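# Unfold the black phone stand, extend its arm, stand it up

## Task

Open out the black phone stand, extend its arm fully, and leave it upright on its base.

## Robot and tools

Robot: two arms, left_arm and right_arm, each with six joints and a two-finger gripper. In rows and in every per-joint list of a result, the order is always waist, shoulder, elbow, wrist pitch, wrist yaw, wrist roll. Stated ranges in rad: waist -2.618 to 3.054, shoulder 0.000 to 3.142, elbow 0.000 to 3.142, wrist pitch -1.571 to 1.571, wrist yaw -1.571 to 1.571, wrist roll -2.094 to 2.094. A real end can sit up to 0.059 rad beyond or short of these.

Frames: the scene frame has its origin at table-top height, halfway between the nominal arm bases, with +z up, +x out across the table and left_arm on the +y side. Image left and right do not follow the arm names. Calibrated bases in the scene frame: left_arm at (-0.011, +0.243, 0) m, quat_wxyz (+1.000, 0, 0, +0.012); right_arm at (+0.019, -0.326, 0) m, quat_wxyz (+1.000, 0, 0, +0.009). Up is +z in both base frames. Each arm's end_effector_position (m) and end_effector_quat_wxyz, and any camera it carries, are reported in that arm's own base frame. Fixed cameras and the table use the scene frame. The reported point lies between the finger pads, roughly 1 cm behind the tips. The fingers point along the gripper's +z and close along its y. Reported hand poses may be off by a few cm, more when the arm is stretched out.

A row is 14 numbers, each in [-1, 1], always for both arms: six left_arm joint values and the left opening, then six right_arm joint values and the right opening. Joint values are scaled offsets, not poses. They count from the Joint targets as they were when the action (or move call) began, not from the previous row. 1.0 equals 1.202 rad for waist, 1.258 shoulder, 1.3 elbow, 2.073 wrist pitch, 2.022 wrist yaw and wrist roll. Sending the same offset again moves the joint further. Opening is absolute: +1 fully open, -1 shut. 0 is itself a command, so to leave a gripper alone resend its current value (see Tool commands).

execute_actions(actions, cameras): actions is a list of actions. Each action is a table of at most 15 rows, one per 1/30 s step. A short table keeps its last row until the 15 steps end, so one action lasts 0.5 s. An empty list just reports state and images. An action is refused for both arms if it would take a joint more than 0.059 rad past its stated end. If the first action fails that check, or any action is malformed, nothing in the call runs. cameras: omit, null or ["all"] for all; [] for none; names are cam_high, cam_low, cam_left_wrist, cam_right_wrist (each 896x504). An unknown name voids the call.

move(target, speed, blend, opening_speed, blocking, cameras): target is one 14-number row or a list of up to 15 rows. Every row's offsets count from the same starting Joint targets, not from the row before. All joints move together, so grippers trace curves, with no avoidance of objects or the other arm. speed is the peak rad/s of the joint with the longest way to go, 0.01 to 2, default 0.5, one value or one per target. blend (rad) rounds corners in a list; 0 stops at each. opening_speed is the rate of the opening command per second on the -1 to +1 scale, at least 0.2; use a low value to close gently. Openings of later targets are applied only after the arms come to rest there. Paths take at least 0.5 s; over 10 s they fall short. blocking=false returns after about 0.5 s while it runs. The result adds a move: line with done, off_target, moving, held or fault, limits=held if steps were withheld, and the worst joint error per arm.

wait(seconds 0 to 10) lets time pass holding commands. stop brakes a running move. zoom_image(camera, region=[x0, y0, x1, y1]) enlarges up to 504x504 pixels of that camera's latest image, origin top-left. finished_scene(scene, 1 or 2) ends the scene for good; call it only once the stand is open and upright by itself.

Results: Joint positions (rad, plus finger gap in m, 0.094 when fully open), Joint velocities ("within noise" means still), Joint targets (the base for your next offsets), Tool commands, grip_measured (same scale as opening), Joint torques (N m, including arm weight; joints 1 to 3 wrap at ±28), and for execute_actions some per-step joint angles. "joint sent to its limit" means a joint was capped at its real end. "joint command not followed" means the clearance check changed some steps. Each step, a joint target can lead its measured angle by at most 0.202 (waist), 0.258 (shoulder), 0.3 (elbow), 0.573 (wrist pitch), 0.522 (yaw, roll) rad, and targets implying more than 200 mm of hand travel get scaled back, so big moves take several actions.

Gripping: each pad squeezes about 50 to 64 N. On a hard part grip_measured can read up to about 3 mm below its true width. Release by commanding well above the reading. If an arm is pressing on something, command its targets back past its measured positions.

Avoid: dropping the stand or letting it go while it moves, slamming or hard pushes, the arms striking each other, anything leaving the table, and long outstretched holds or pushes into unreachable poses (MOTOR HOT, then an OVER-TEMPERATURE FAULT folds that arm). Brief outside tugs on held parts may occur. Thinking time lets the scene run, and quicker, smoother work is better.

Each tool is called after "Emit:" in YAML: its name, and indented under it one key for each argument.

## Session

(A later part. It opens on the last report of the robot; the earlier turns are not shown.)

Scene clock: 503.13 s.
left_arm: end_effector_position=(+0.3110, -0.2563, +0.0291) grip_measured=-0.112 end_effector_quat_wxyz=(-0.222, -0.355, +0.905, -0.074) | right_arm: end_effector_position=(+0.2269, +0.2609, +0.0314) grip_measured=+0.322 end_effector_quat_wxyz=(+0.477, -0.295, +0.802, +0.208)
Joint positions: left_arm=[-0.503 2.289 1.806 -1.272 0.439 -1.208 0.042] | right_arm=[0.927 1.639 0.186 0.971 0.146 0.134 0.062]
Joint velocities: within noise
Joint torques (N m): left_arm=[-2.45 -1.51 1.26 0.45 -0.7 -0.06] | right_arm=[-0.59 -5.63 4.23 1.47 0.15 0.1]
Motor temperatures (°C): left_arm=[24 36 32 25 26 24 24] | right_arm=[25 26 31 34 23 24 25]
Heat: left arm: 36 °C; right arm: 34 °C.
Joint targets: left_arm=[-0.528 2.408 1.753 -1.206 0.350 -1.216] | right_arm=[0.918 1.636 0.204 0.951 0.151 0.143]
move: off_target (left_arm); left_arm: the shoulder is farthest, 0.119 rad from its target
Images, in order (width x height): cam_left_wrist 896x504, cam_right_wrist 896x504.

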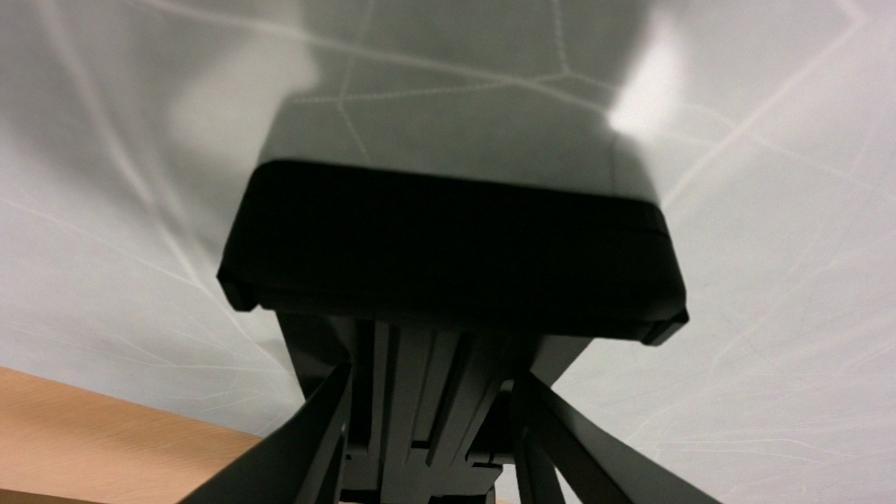

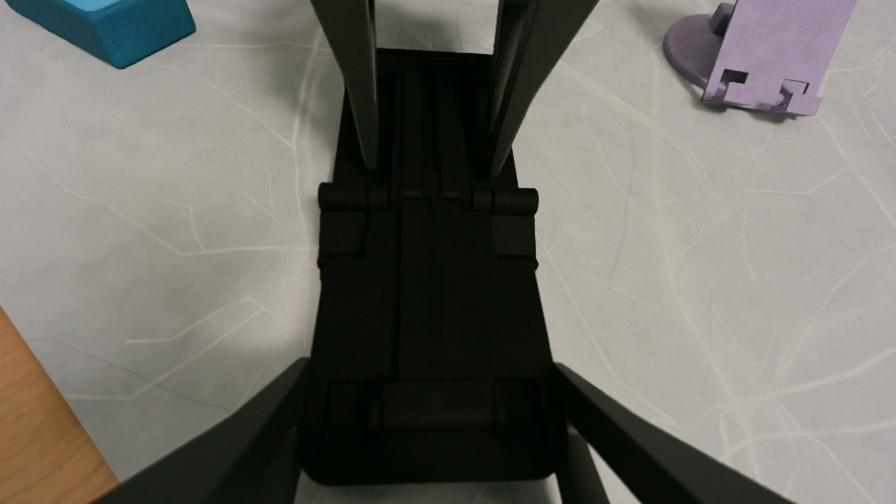

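Emit:
move:
  target: [0,0.04,0,0,-0.02,0,-0.113, -0.020,-0.287,0.226,-0.300,-0.022,0,0.0]
  speed: 0.15
  cameras: ["cam_right_wrist","cam_left_wrist","cam_low"]

Emit:
zoom_image:
  camera: "cam_low"
  region: [380, 180, 520, 310]

Scene clock: 532.03 s.
left_arm: end_effector_position=(+0.3072, -0.2589, +0.0270) grip_measured=-0.112 end_effector_quat_wxyz=(-0.245, -0.355, +0.899, -0.075) | right_arm: end_effector_position=(+0.2269, +0.2591, +0.0590) grip_measured=+0.322 end_effector_quat_wxyz=(+0.388, -0.314, +0.849, +0.170)
Joint positions: left_arm=[-0.499 2.315 1.824 -1.297 0.475 -1.199 0.042] | right_arm=[0.902 1.329 0.42 0.21 0.104 0.145 0.062]
Joint velocities: within noise
Joint torques (N m): left_arm=[-2.85 0.51 -0.23 0.69 -1.55 -0.16] | right_arm=[-0.91 -9.7 11.29 2.63 0.06 -0.05]
Motor temperatures (°C): left_arm=[24 32 31 26 26 24 24] | right_arm=[25 27 31 34 23 24 26]
Heat: left arm: 32 °C; right arm: 34 °C.
Joint targets: left_arm=[-0.528 2.458 1.752 -1.206 0.310 -1.216] | right_arm=[0.894 1.275 0.498 0.329 0.107 0.144]
move: off_target (left_arm, right_arm); left_arm: the wrist yaw is farthest, 0.165 rad from its target; right_arm: the wrist pitch is farthest, 0.120 rad from its target
Images, in order (width x height): cam_low 896x504, cam_left_wrist 896x504, cam_right_wrist 896x504.

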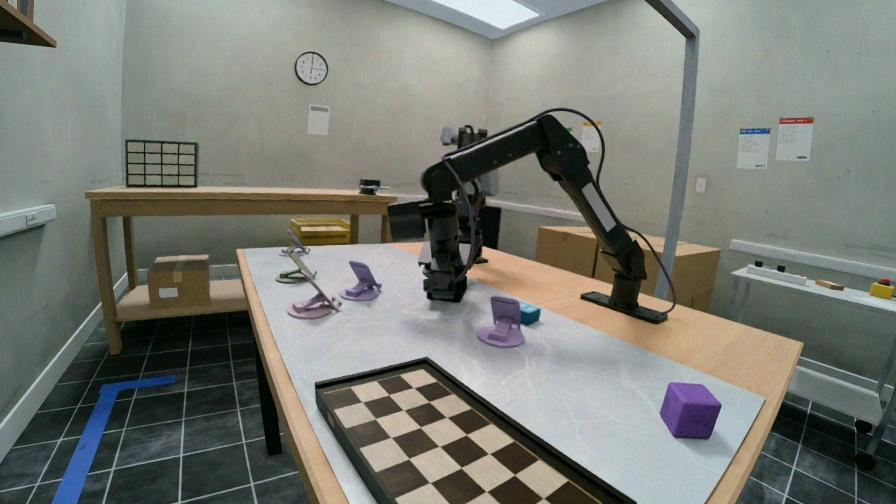

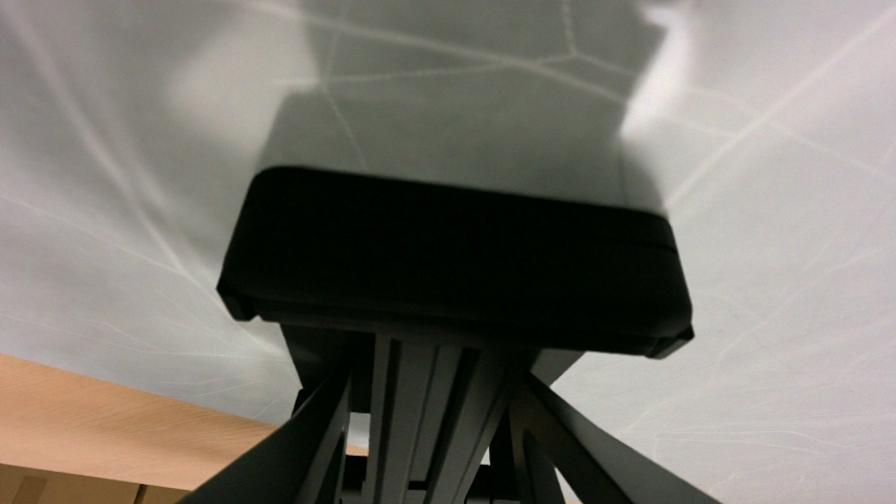

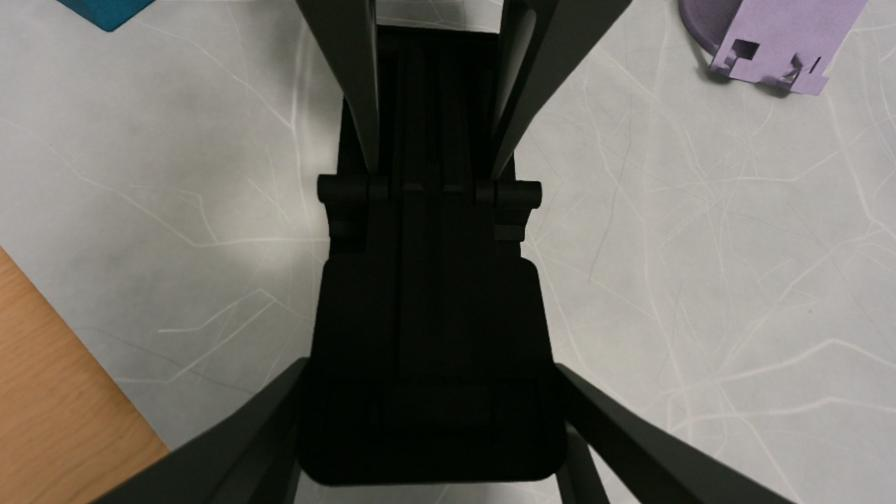

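Scaled by 3.600.

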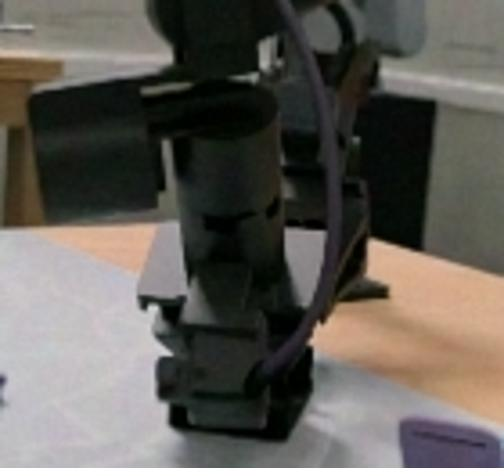

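Emit:
move:
  target: [0,0.0,0,0,0,0,-0.113, -0.015,0.019,0.241,-0.236,-0.015,0,0.0]
  speed: 0.15
  cameras: ["cam_right_wrist","cam_left_wrist"]

Scene clock: 540.87 s.
left_arm: end_effector_position=(+0.3057, -0.2617, +0.0272) grip_measured=-0.112 end_effector_quat_wxyz=(-0.253, -0.355, +0.896, -0.081) | right_arm: end_effector_position=(+0.2321, +0.2639, +0.0955) grip_measured=+0.322 end_effector_quat_wxyz=(+0.314, -0.326, +0.881, +0.138)
Joint positions: left_arm=[-0.499 2.319 1.824 -1.297 0.495 -1.196 0.042] | right_arm=[0.884 1.327 0.725 -0.273 0.073 0.148 0.062]
Joint velocities: within noise
Joint torques (N m): left_arm=[-2.85 0.13 -0.29 0.69 -1.75 -0.17] | right_arm=[-0.79 -7.94 12.3 2.35 0.08 -0.06]
Motor temperatures (°C): left_arm=[24 31 31 26 27 24 24] | right_arm=[25 28 33 37 23 24 26]
Heat: left arm: 31 °C; right arm: 37 °C.
Joint targets: left_arm=[-0.528 2.458 1.752 -1.206 0.310 -1.216] | right_arm=[0.876 1.298 0.811 -0.160 0.077 0.143]
move: off_target (left_arm, right_arm); left_arm: the wrist yaw is farthest, 0.185 rad from its target; right_arm: the wrist pitch is farthest, 0.113 rad from its target
Images, in order (width x height): cam_left_wrist 896x504, cam_right_wrist 896x504.

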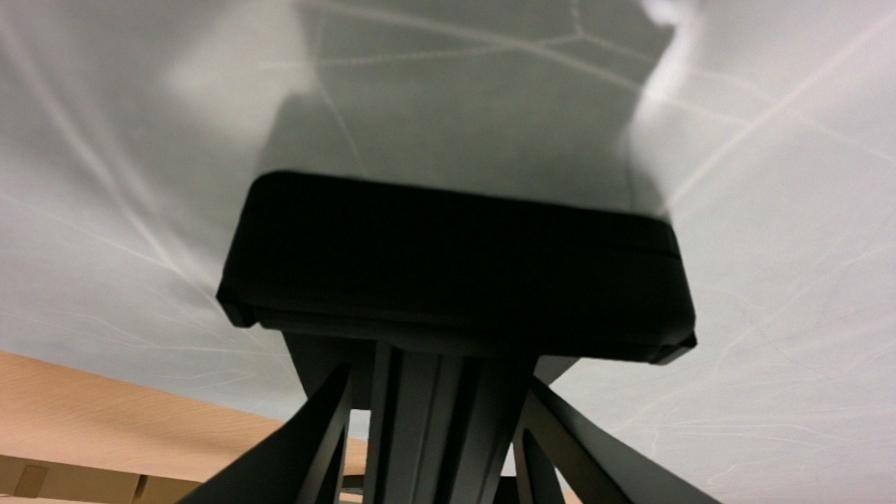

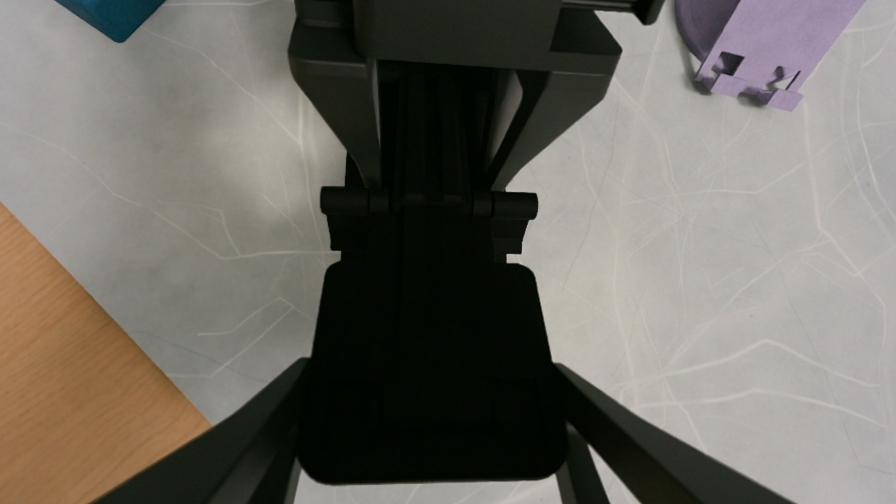

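Emit:
move:
  target: [0,0.0,0,0,0,0,-0.113, -0.014,0.124,0.276,-0.193,-0.013,0,0.0]
  speed: 0.15
  cameras: ["cam_right_wrist","cam_left_wrist"]

Scene clock: 546.80 s.
left_arm: end_effector_position=(+0.3056, -0.2620, +0.0272) grip_measured=-0.112 end_effector_quat_wxyz=(-0.254, -0.355, +0.896, -0.081) | right_arm: end_effector_position=(+0.2430, +0.2754, +0.1242) grip_measured=+0.322 end_effector_quat_wxyz=(+0.232, -0.335, +0.907, +0.105)
Joint positions: left_arm=[-0.499 2.319 1.824 -1.297 0.497 -1.196 0.042] | right_arm=[0.867 1.481 1.078 -0.653 0.045 0.148 0.062]
Joint velocities: within noise
Joint torques (N m): left_arm=[-2.78 0.08 -0.24 0.68 -1.78 -0.18] | right_arm=[-0.68 -9.55 12.96 1.92 0.05 -0.05]
Motor temperatures (°C): left_arm=[24 31 31 26 28 24 24] | right_arm=[25 28 36 38 23 24 26]
Heat: left arm: 31 °C; right arm: 38 °C.
Joint targets: left_arm=[-0.528 2.458 1.752 -1.206 0.310 -1.216] | right_arm=[0.859 1.454 1.170 -0.560 0.050 0.143]
move: off_target (left_arm, right_arm); left_arm: the wrist yaw is farthest, 0.187 rad from its target; right_arm: the wrist pitch is farthest, 0.093 rad from its target
Images, in order (width x height): cam_left_wrist 896x504, cam_right_wrist 896x504.

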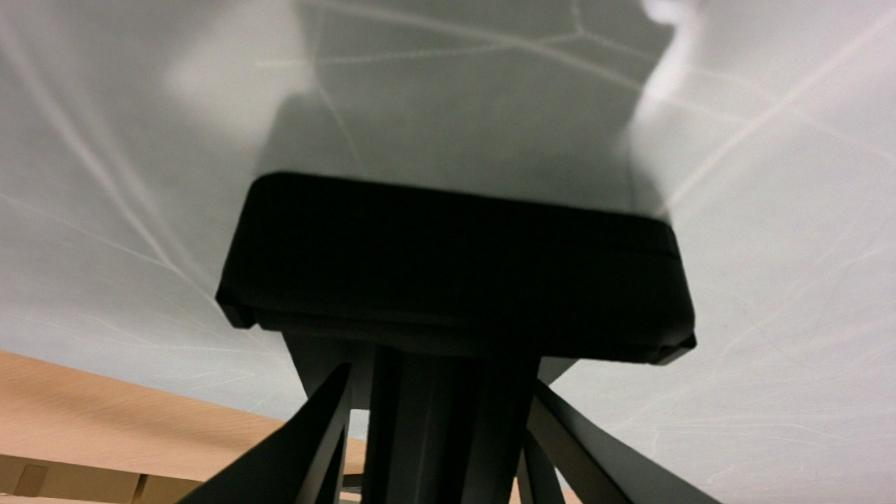

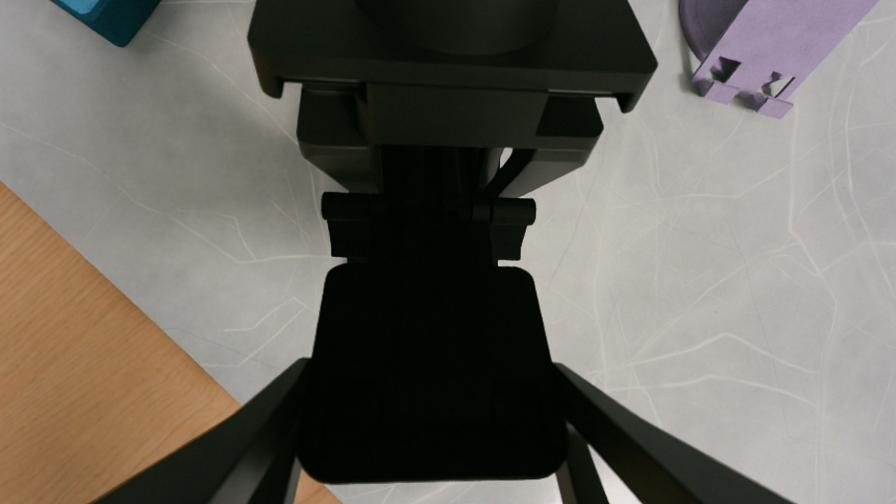

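Emit:
move:
  target: [0,0.0,0,0,0,0,-0.113, -0.011,0.183,0.319,-0.185,-0.010,0,0.0]
  speed: 0.15

Emit:
zoom_image:
  camera: "cam_low"
  region: [380, 180, 520, 310]

Scene clock: 554.63 s.
left_arm: end_effector_position=(+0.3055, -0.2621, +0.0271) grip_measured=-0.112 end_effector_quat_wxyz=(-0.254, -0.346, +0.899, -0.084) | right_arm: end_effector_position=(+0.2491, +0.2811, +0.1349) grip_measured=+0.322 end_effector_quat_wxyz=(+0.162, -0.341, +0.923, +0.071)
Joint positions: left_arm=[-0.499 2.32 1.824 -1.297 0.498 -1.176 0.042] | right_arm=[0.858 1.639 1.343 -0.921 0.032 0.145 0.062]
Joint velocities: within noise
Joint torques (N m): left_arm=[-2.86 0.05 -0.24 0.67 -1.8 -0.37] | right_arm=[-0.23 -9.07 5.82 0.86 0.06 -0.03]
Motor temperatures (°C): left_arm=[24 31 31 26 28 24 24] | right_arm=[25 29 38 38 23 24 26]
Heat: left arm: 31 °C; right arm: 38 °C.
Joint targets: left_arm=[-0.528 2.458 1.752 -1.206 0.310 -1.216] | right_arm=[0.858 1.634 1.343 -0.915 0.033 0.145]
move: held (right_arm; a check stopped the path), off_target (left_arm); limits=held; left_arm: the wrist yaw is farthest, 0.188 rad from its target; right_arm: the elbow is farthest, 0.242 rad from its target
joint command not followed: on one or more control steps a check withheld the commanded joint targets of the right arm, and it was not sent them on those steps.
cause: the commanded joint targets, or the way to them, would bring a part of the robot too close to another arm (this arm's wrist camera and the left arm's forearm (the part past the elbow), along the way the arms are being sent, or toward where that arm still pushes).

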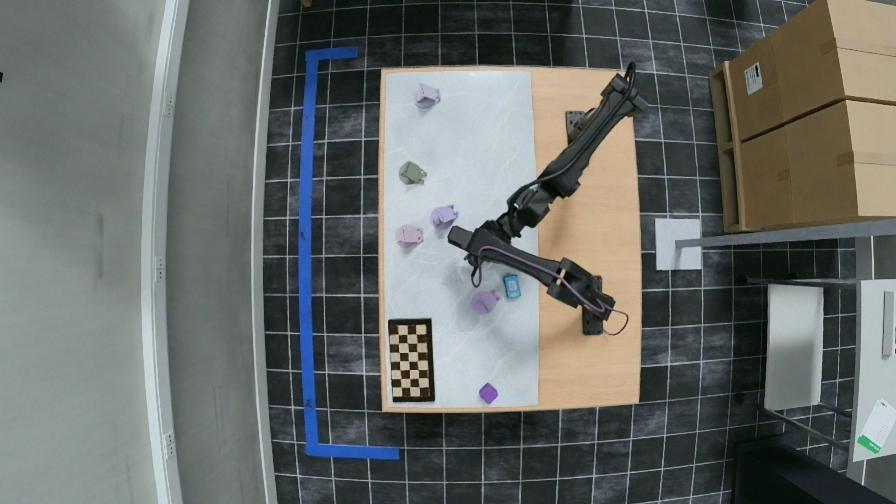

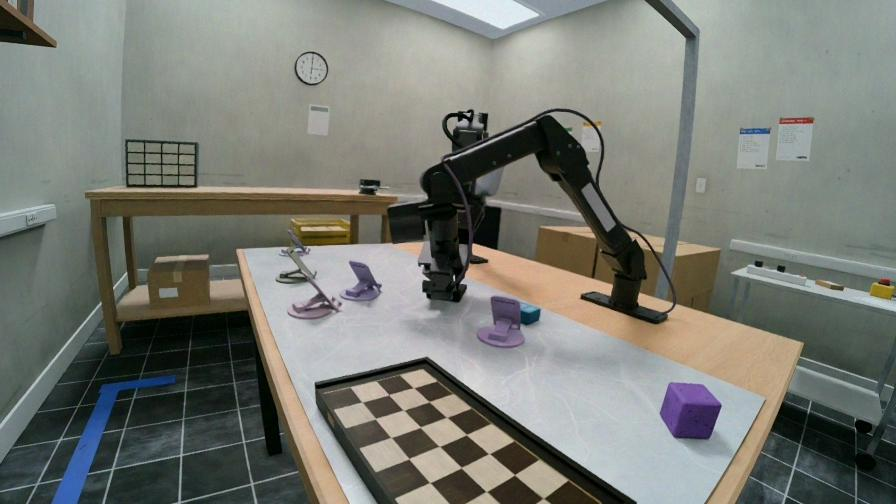

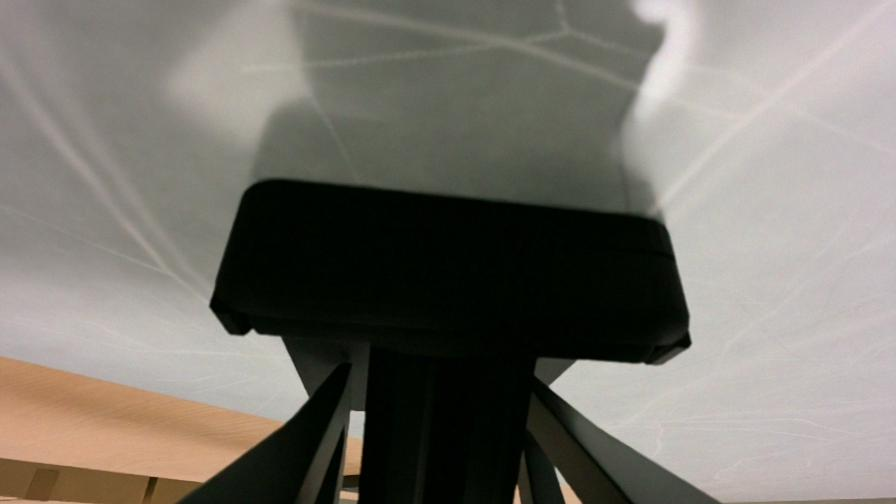

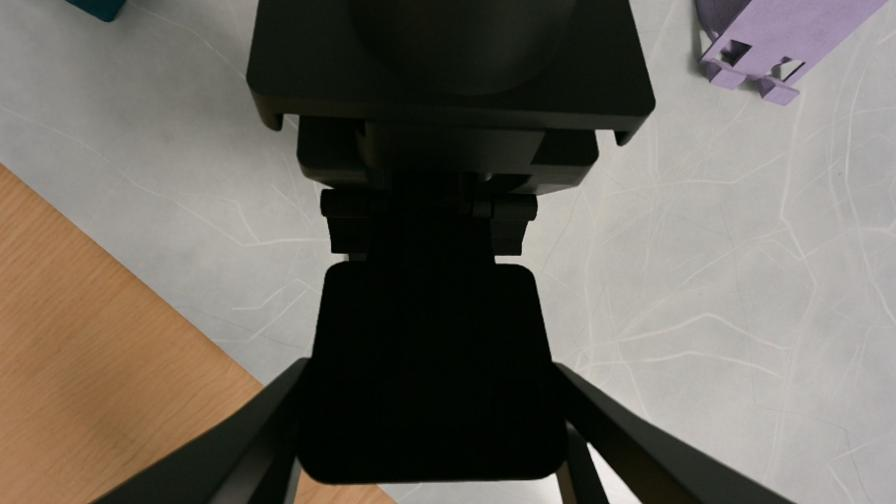

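Scaled by 3.600.

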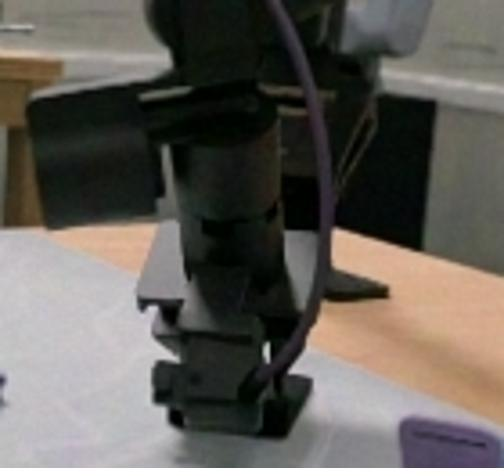

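Emit:
move:
  target:
    - [0,0,0,0,0,0,-0.113, 0,0,0,0,0,0,1]
    - [0,0,0,0,0,0,-0.113, 0,-0.05,0.191,-0.155,0,0,1]
  speed: 0.15
  opening_speed: 0.8

Emit:
zoom_image:
  camera: "cam_right_wrist"
  region: [250, 100, 650, 500]

Scene clock: 601.90 s.
left_arm: end_effector_position=(+0.3055, -0.2621, +0.0271) grip_measured=-0.112 end_effector_quat_wxyz=(-0.254, -0.346, +0.899, -0.084) | right_arm: end_effector_position=(+0.2328, +0.2622, +0.1980) grip_measured=+0.999 end_effector_quat_wxyz=(+0.146, -0.342, +0.926, +0.062)
Joint positions: left_arm=[-0.499 2.32 1.824 -1.297 0.498 -1.176 0.042] | right_arm=[0.858 1.595 1.561 -1.22 0.032 0.145 0.094]
Joint velocities: within noise
Joint torques (N m): left_arm=[-2.88 0.02 -0.21 0.66 -1.79 -0.36] | right_arm=[-0.02 -10.25 7.98 0.63 0.01 0.02]
Motor temperatures (°C): left_arm=[24 30 31 27 30 24 24] | right_arm=[25 31 34 33 23 24 26]
Heat: left arm: 31 °C; right arm: 34 °C.
Joint targets: left_arm=[-0.528 2.458 1.752 -1.206 0.310 -1.216] | right_arm=[0.858 1.571 1.591 -1.236 0.033 0.145]
move: off_target (left_arm); left_arm: the wrist yaw is farthest, 0.188 rad from its target

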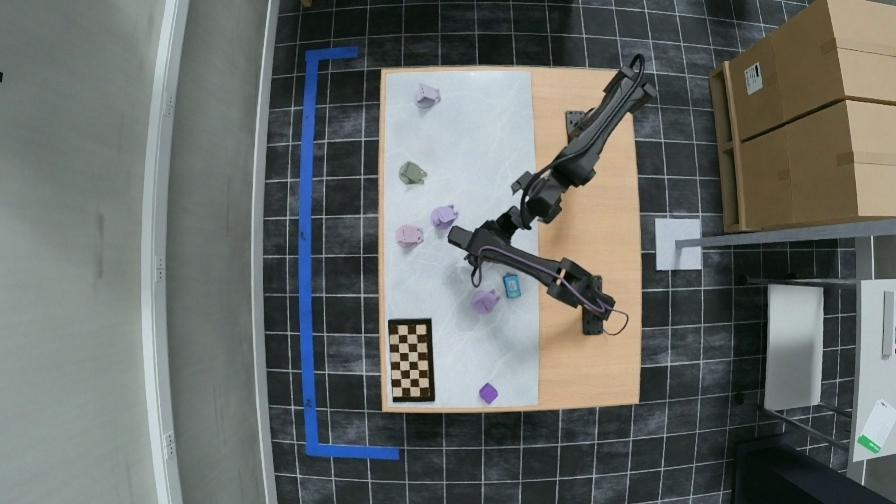

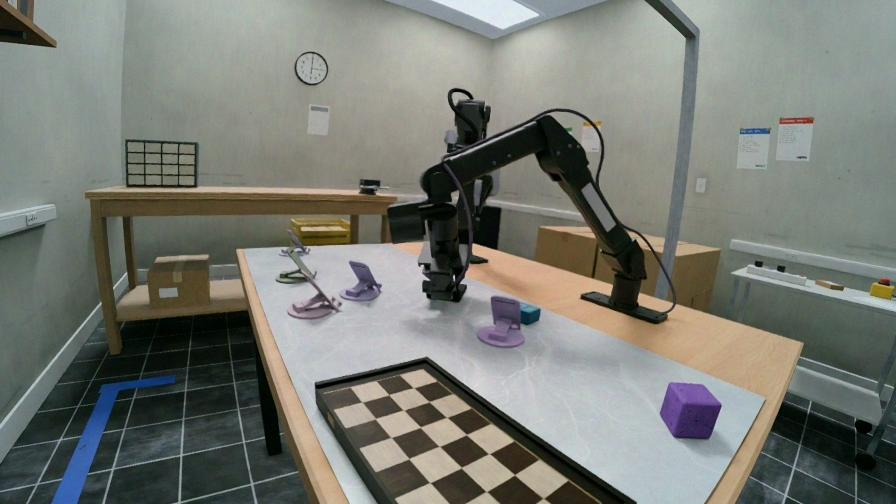

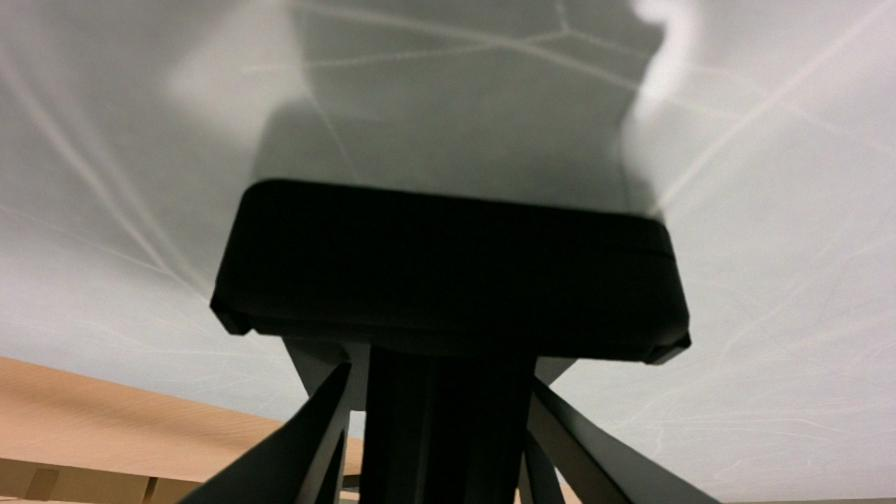

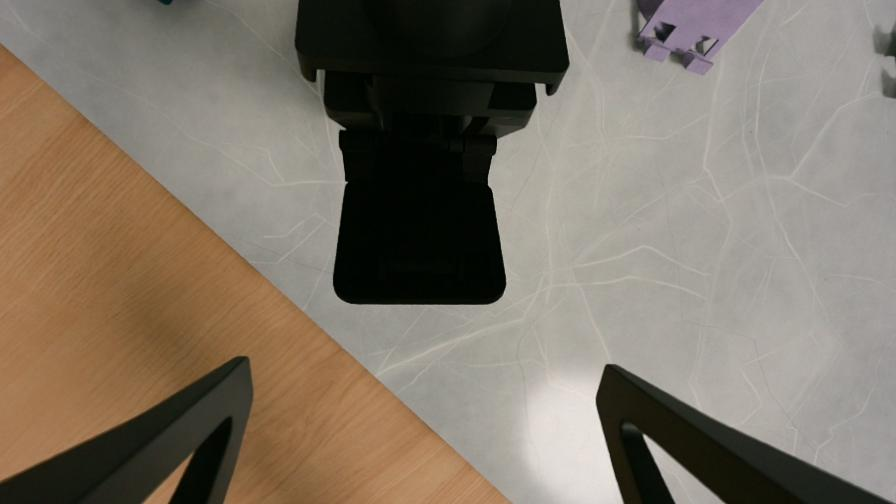

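Scaled by 1.260.

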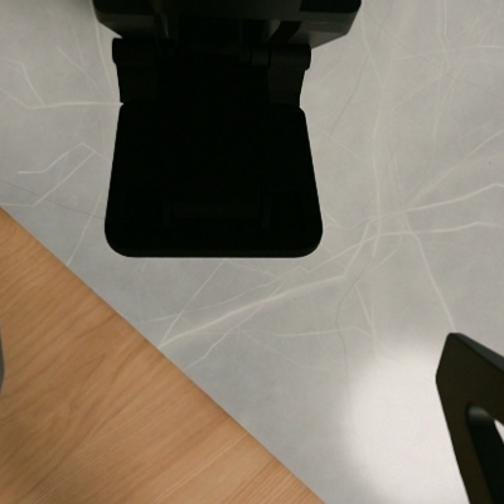

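Emit:
wait:
  seconds: 0

Scene clock: 624.60 s.
left_arm: end_effector_position=(+0.3055, -0.2621, +0.0271) grip_measured=-0.112 end_effector_quat_wxyz=(-0.254, -0.346, +0.899, -0.084) | right_arm: end_effector_position=(+0.2326, +0.2620, +0.1980) grip_measured=+0.999 end_effector_quat_wxyz=(+0.145, -0.342, +0.926, +0.062)
Joint positions: left_arm=[-0.499 2.32 1.824 -1.297 0.498 -1.176 0.042] | right_arm=[0.858 1.595 1.561 -1.221 0.032 0.145 0.094]
Joint velocities: within noise
Joint torques (N m): left_arm=[-2.81 0.05 -0.23 0.67 -1.79 -0.35] | right_arm=[-0.06 -10.09 7.68 0.62 0.07 -0.01]
Motor temperatures (°C): left_arm=[24 30 31 27 30 24 24] | right_arm=[25 30 35 32 23 24 26]
Heat: left arm: 31 °C; right arm: 35 °C.
Joint targets: left_arm=[-0.528 2.458 1.752 -1.206 0.310 -1.216] | right_arm=[0.858 1.571 1.591 -1.236 0.033 0.145]
Tool commands: left_gripper/opening=-0.113 right_gripper/opening=+1.0

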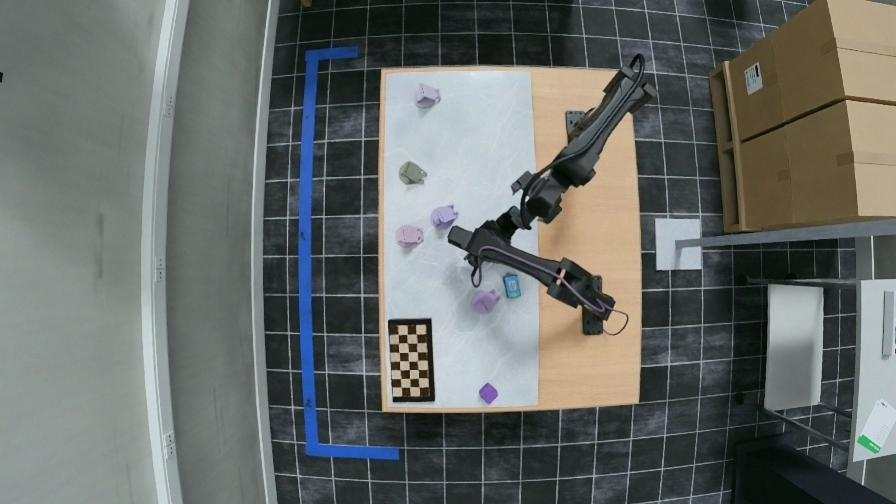

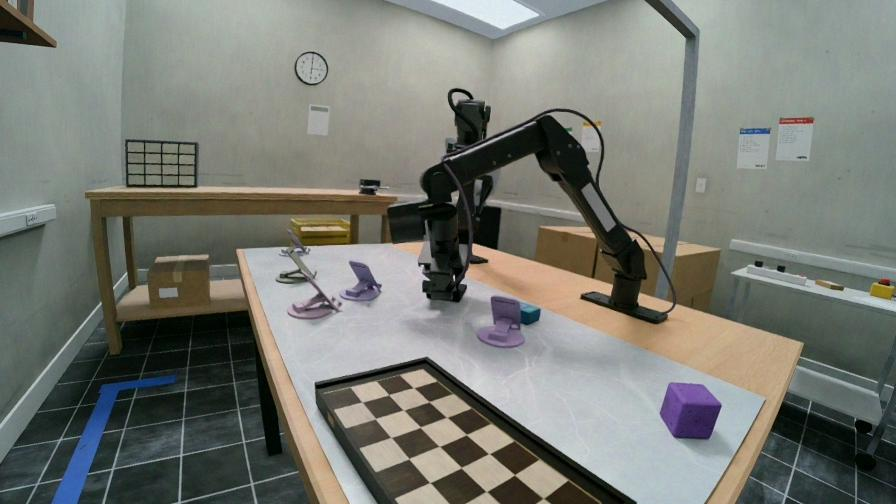

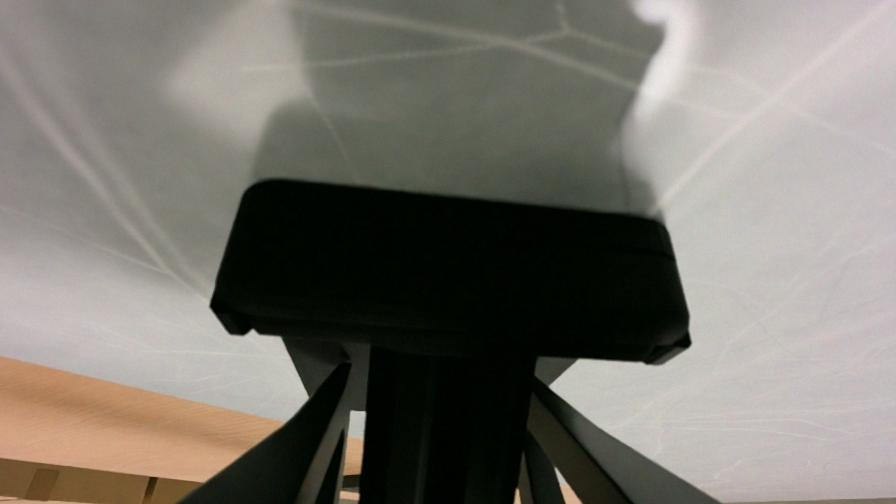

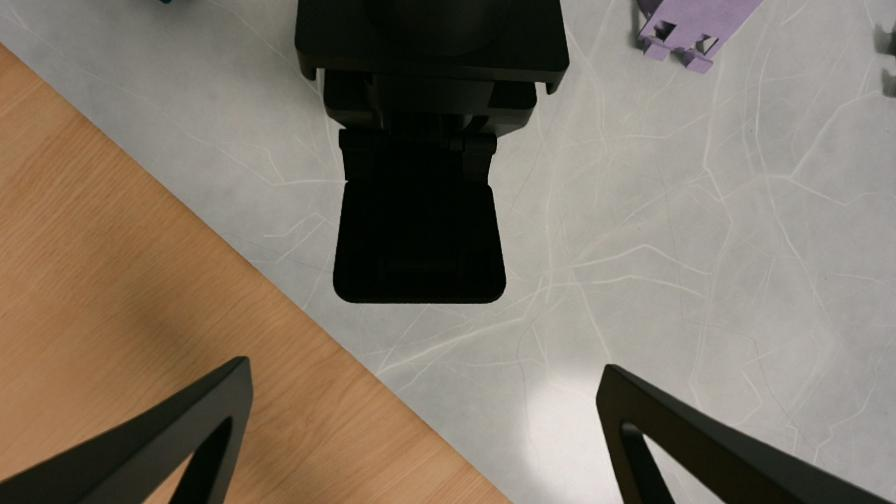

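Emit:
zoom_image:
  camera: "cam_right_wrist"
  region: [280, 40, 580, 320]

Emit:
zoom_image:
  camera: "cam_low"
  region: [380, 220, 520, 330]

Scaled by 1.680.

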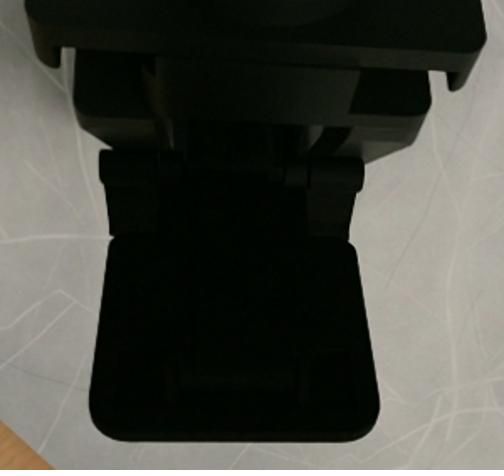

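Scaled by 3.600.

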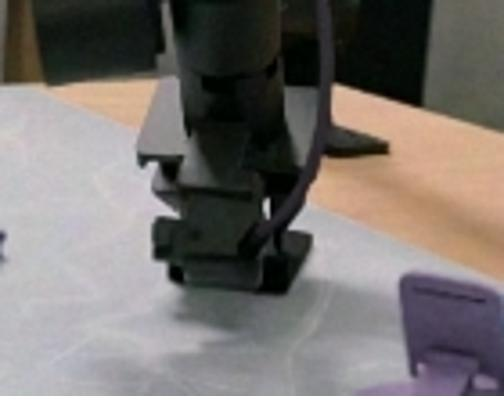

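Emit:
move:
  target: [0.004, -0.055, 0.01, -0.01, 0.03, 0.005, -0.6, 0,0,0,0,0,0,1.0]
  opening_speed: 0.3
  cameras: ["cam_left_wrist"]

Scene clock: 660.80 s.
left_arm: end_effector_position=(+0.3063, -0.2629, +0.0293) grip_measured=-0.536 end_effector_quat_wxyz=(-0.254, -0.349, +0.898, -0.088) | right_arm: end_effector_position=(+0.2325, +0.2618, +0.1979) grip_measured=+0.999 end_effector_quat_wxyz=(+0.145, -0.342, +0.926, +0.062)
Joint positions: left_arm=[-0.497 2.315 1.824 -1.296 0.504 -1.183 0.022] | right_arm=[0.858 1.595 1.561 -1.222 0.032 0.145 0.094]
Joint velocities: within noise
Joint torques (N m): left_arm=[-2.58 -5.52 0.79 0.44 -1.18 -0.21] | right_arm=[-0.06 -10.13 8.06 0.62 0.02 0.06]
Motor temperatures (°C): left_arm=[24 30 30 27 31 24 24] | right_arm=[25 29 36 31 23 24 25]
Heat: left arm: 31 °C; right arm: 36 °C.
Joint targets: left_arm=[-0.523 2.389 1.765 -1.227 0.370 -1.205] | right_arm=[0.858 1.571 1.591 -1.236 0.033 0.145]
move: off_target (left_arm); left_arm: the wrist yaw is farthest, 0.133 rad from its target
Images, in order (width x height): cam_left_wrist 896x504.

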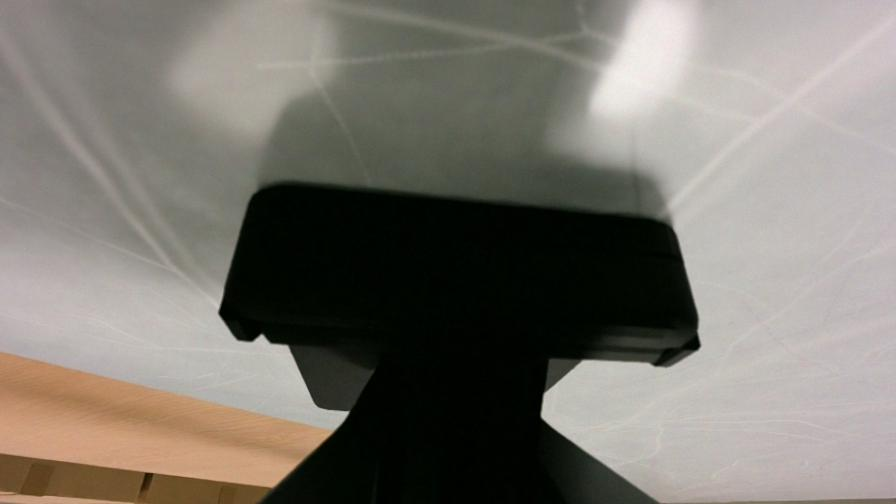

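Emit:
move:
  target: [0,0,0,0,0,0,-0.6, 0.017,-0.807,-1.0,0.441,0.008,-0.037,1.0]
  speed: 0.7
  cameras: ["cam_right_wrist"]

Scene clock: 679.63 s.
left_arm: end_effector_position=(+0.3063, -0.2629, +0.0293) grip_measured=-0.537 end_effector_quat_wxyz=(-0.254, -0.349, +0.898, -0.088) | right_arm: end_effector_position=(+0.1696, +0.1903, +0.1154) grip_measured=+0.999 end_effector_quat_wxyz=(+0.424, -0.330, +0.820, +0.197)
Joint positions: left_arm=[-0.497 2.315 1.824 -1.296 0.504 -1.183 0.022] | right_arm=[0.869 0.568 0.307 -0.337 0.043 0.08 0.094]
Joint velocities: within noise
Joint torques (N m): left_arm=[-2.56 -5.48 0.75 0.45 -1.18 -0.2] | right_arm=[0.69 -0.59 5.52 1.65 0.09 -0.11]
Motor temperatures (°C): left_arm=[24 31 30 27 30 24 25] | right_arm=[25 29 36 31 23 24 25]
Heat: left arm: 31 °C; right arm: 36 °C.
Joint targets: left_arm=[-0.523 2.389 1.765 -1.227 0.370 -1.205] | right_arm=[0.878 0.556 0.291 -0.322 0.049 0.071]
move: off_target (left_arm); left_arm: the wrist yaw is farthest, 0.134 rad from its target
Images, in order (width x height): cam_right_wrist 896x504.

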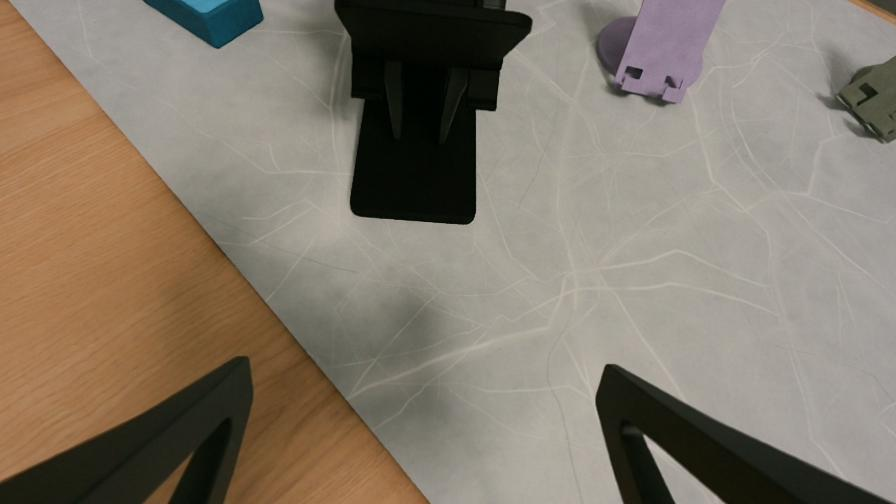

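Emit:
zoom_image:
  camera: "cam_right_wrist"
  region: [310, 0, 560, 240]

Scaled by 2.016.

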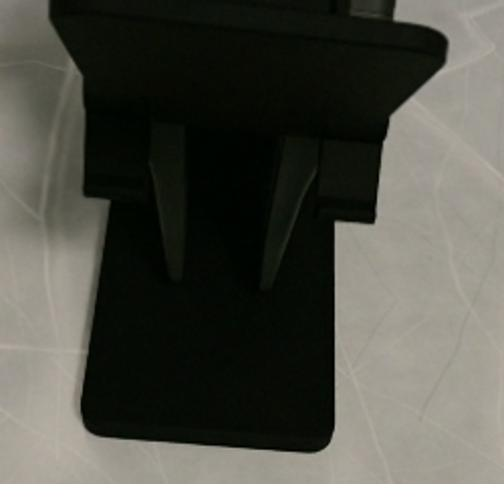

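Emit:
move:
  target: [0,0,0,0,0,0,-0.6, 0.009,0.8545,-0.165,0.809,0.031,0.005,1.0]
  speed: 0.6
  cameras: ["cam_right_wrist"]

Scene clock: 701.00 s.
left_arm: end_effector_position=(+0.3063, -0.2629, +0.0293) grip_measured=-0.537 end_effector_quat_wxyz=(-0.254, -0.349, +0.898, -0.088) | right_arm: end_effector_position=(+0.2341, +0.2551, +0.0932) grip_measured=+0.999 end_effector_quat_wxyz=(+0.583, -0.269, +0.722, +0.257)
Joint positions: left_arm=[-0.497 2.315 1.824 -1.296 0.504 -1.183 0.022] | right_arm=[0.88 1.621 0.089 1.343 0.106 0.079 0.094]
Joint velocities: within noise
Joint torques (N m): left_arm=[-2.54 -5.52 0.7 0.46 -1.17 -0.2] | right_arm=[0.73 -3.93 1.63 1.86 0.1 -0.04]
Motor temperatures (°C): left_arm=[24 31 30 26 29 24 25] | right_arm=[25 27 33 33 23 24 25]
Heat: left arm: 31 °C; right arm: 33 °C.
Joint targets: left_arm=[-0.523 2.389 1.765 -1.227 0.370 -1.205] | right_arm=[0.889 1.631 0.077 1.355 0.112 0.081]
move: off_target (left_arm); left_arm: the wrist yaw is farthest, 0.134 rad from its target
Images, in order (width x height): cam_right_wrist 896x504.

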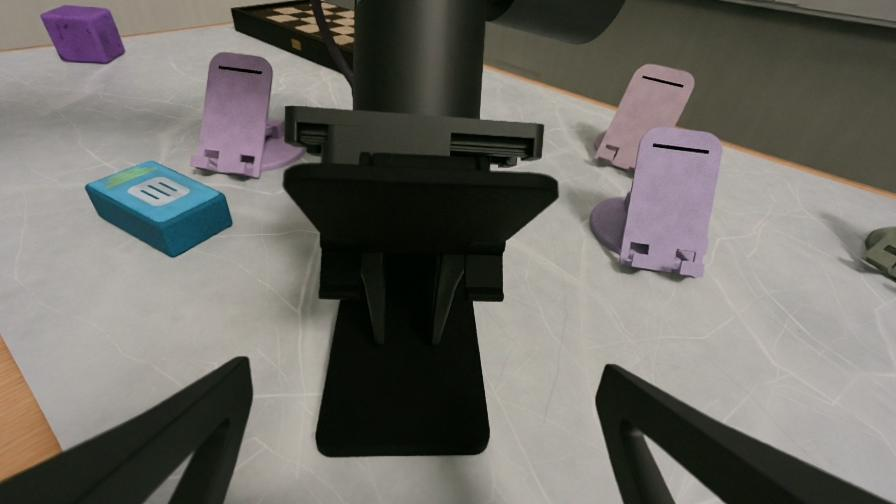

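Emit:
zoom_image:
  camera: "cam_right_wrist"
  region: [270, 90, 570, 350]

Scaled by 1.680.

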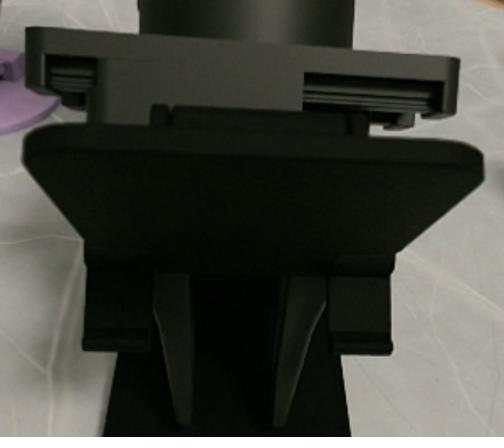

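Emit:
move:
  target: [0,0,0,0,0,0,-0.6, -0.0474,0.096,0.052,0.0265,-0.0554,-0.011,1.0]
  speed: 0.3
  cameras: ["cam_right_wrist"]

Scene clock: 730.80 s.
left_arm: end_effector_position=(+0.3063, -0.2629, +0.0293) grip_measured=-0.537 end_effector_quat_wxyz=(-0.254, -0.349, +0.898, -0.088) | right_arm: end_effector_position=(+0.2384, +0.2665, +0.0794) grip_measured=+0.999 end_effector_quat_wxyz=(+0.566, -0.292, +0.721, +0.274)
Joint positions: left_arm=[-0.497 2.315 1.824 -1.296 0.504 -1.183 0.022] | right_arm=[0.841 1.739 0.129 1.398 0.006 0.068 0.094]
Joint velocities: within noise
Joint torques (N m): left_arm=[-2.58 -5.53 0.73 0.44 -1.18 -0.2] | right_arm=[-0.95 -4.46 3.28 1.86 0 -0.18]
Motor temperatures (°C): left_arm=[24 31 30 26 29 24 25] | right_arm=[25 27 30 36 23 24 25]
Heat: left arm: 31 °C; right arm: 36 °C.
Joint targets: left_arm=[-0.523 2.389 1.765 -1.227 0.370 -1.205] | right_arm=[0.832 1.752 0.144 1.410 0.000 0.059]
move: off_target (left_arm); left_arm: the wrist yaw is farthest, 0.134 rad from its target
Images, in order (width x height): cam_right_wrist 896x504.

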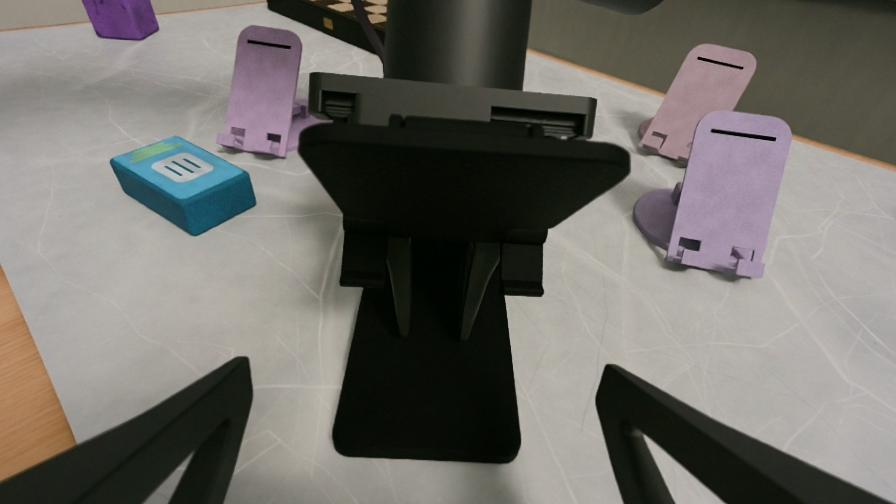

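Emit:
move:
  target: [0,0,0,0,0,0,-0.6, -0.015,0.098,0.179,-0.0555,0,0.015,1.0]
  speed: 0.15
  cameras: ["cam_right_wrist"]

Scene clock: 746.60 s.
left_arm: end_effector_position=(+0.3063, -0.2629, +0.0293) grip_measured=-0.537 end_effector_quat_wxyz=(-0.254, -0.349, +0.898, -0.088) | right_arm: end_effector_position=(+0.2831, +0.3058, +0.0867) grip_measured=+0.999 end_effector_quat_wxyz=(+0.577, -0.278, +0.716, +0.278)
Joint positions: left_arm=[-0.497 2.315 1.824 -1.296 0.504 -1.183 0.022] | right_arm=[0.824 1.858 0.359 1.317 0.005 0.079 0.094]
Joint velocities: within noise
Joint torques (N m): left_arm=[-2.51 -5.46 0.75 0.45 -1.19 -0.18] | right_arm=[-0.94 -6.11 4.21 1.56 -0.03 0.09]
Motor temperatures (°C): left_arm=[24 31 30 26 29 24 25] | right_arm=[25 27 30 35 23 24 25]
Heat: left arm: 31 °C; right arm: 35 °C.
Joint targets: left_arm=[-0.523 2.389 1.765 -1.227 0.370 -1.205] | right_arm=[0.814 1.875 0.377 1.295 0.000 0.089]
move: off_target (left_arm); left_arm: the wrist yaw is farthest, 0.134 rad from its target
Images, in order (width x height): cam_right_wrist 896x504.

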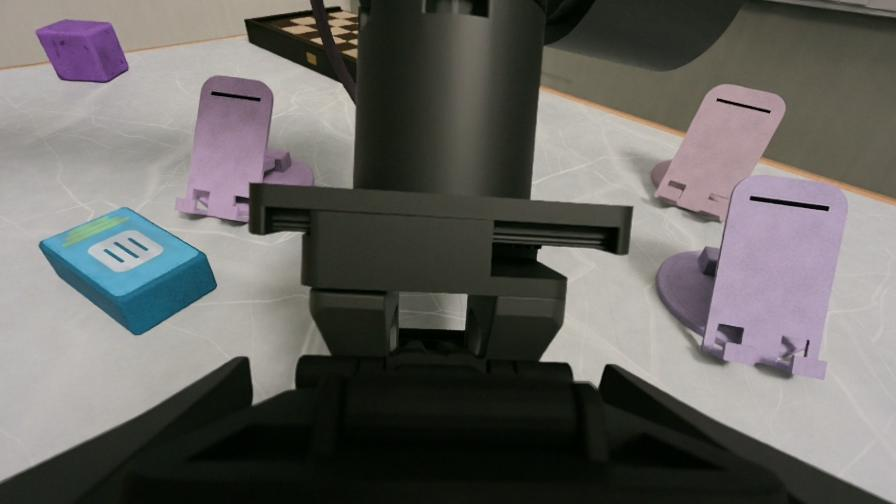

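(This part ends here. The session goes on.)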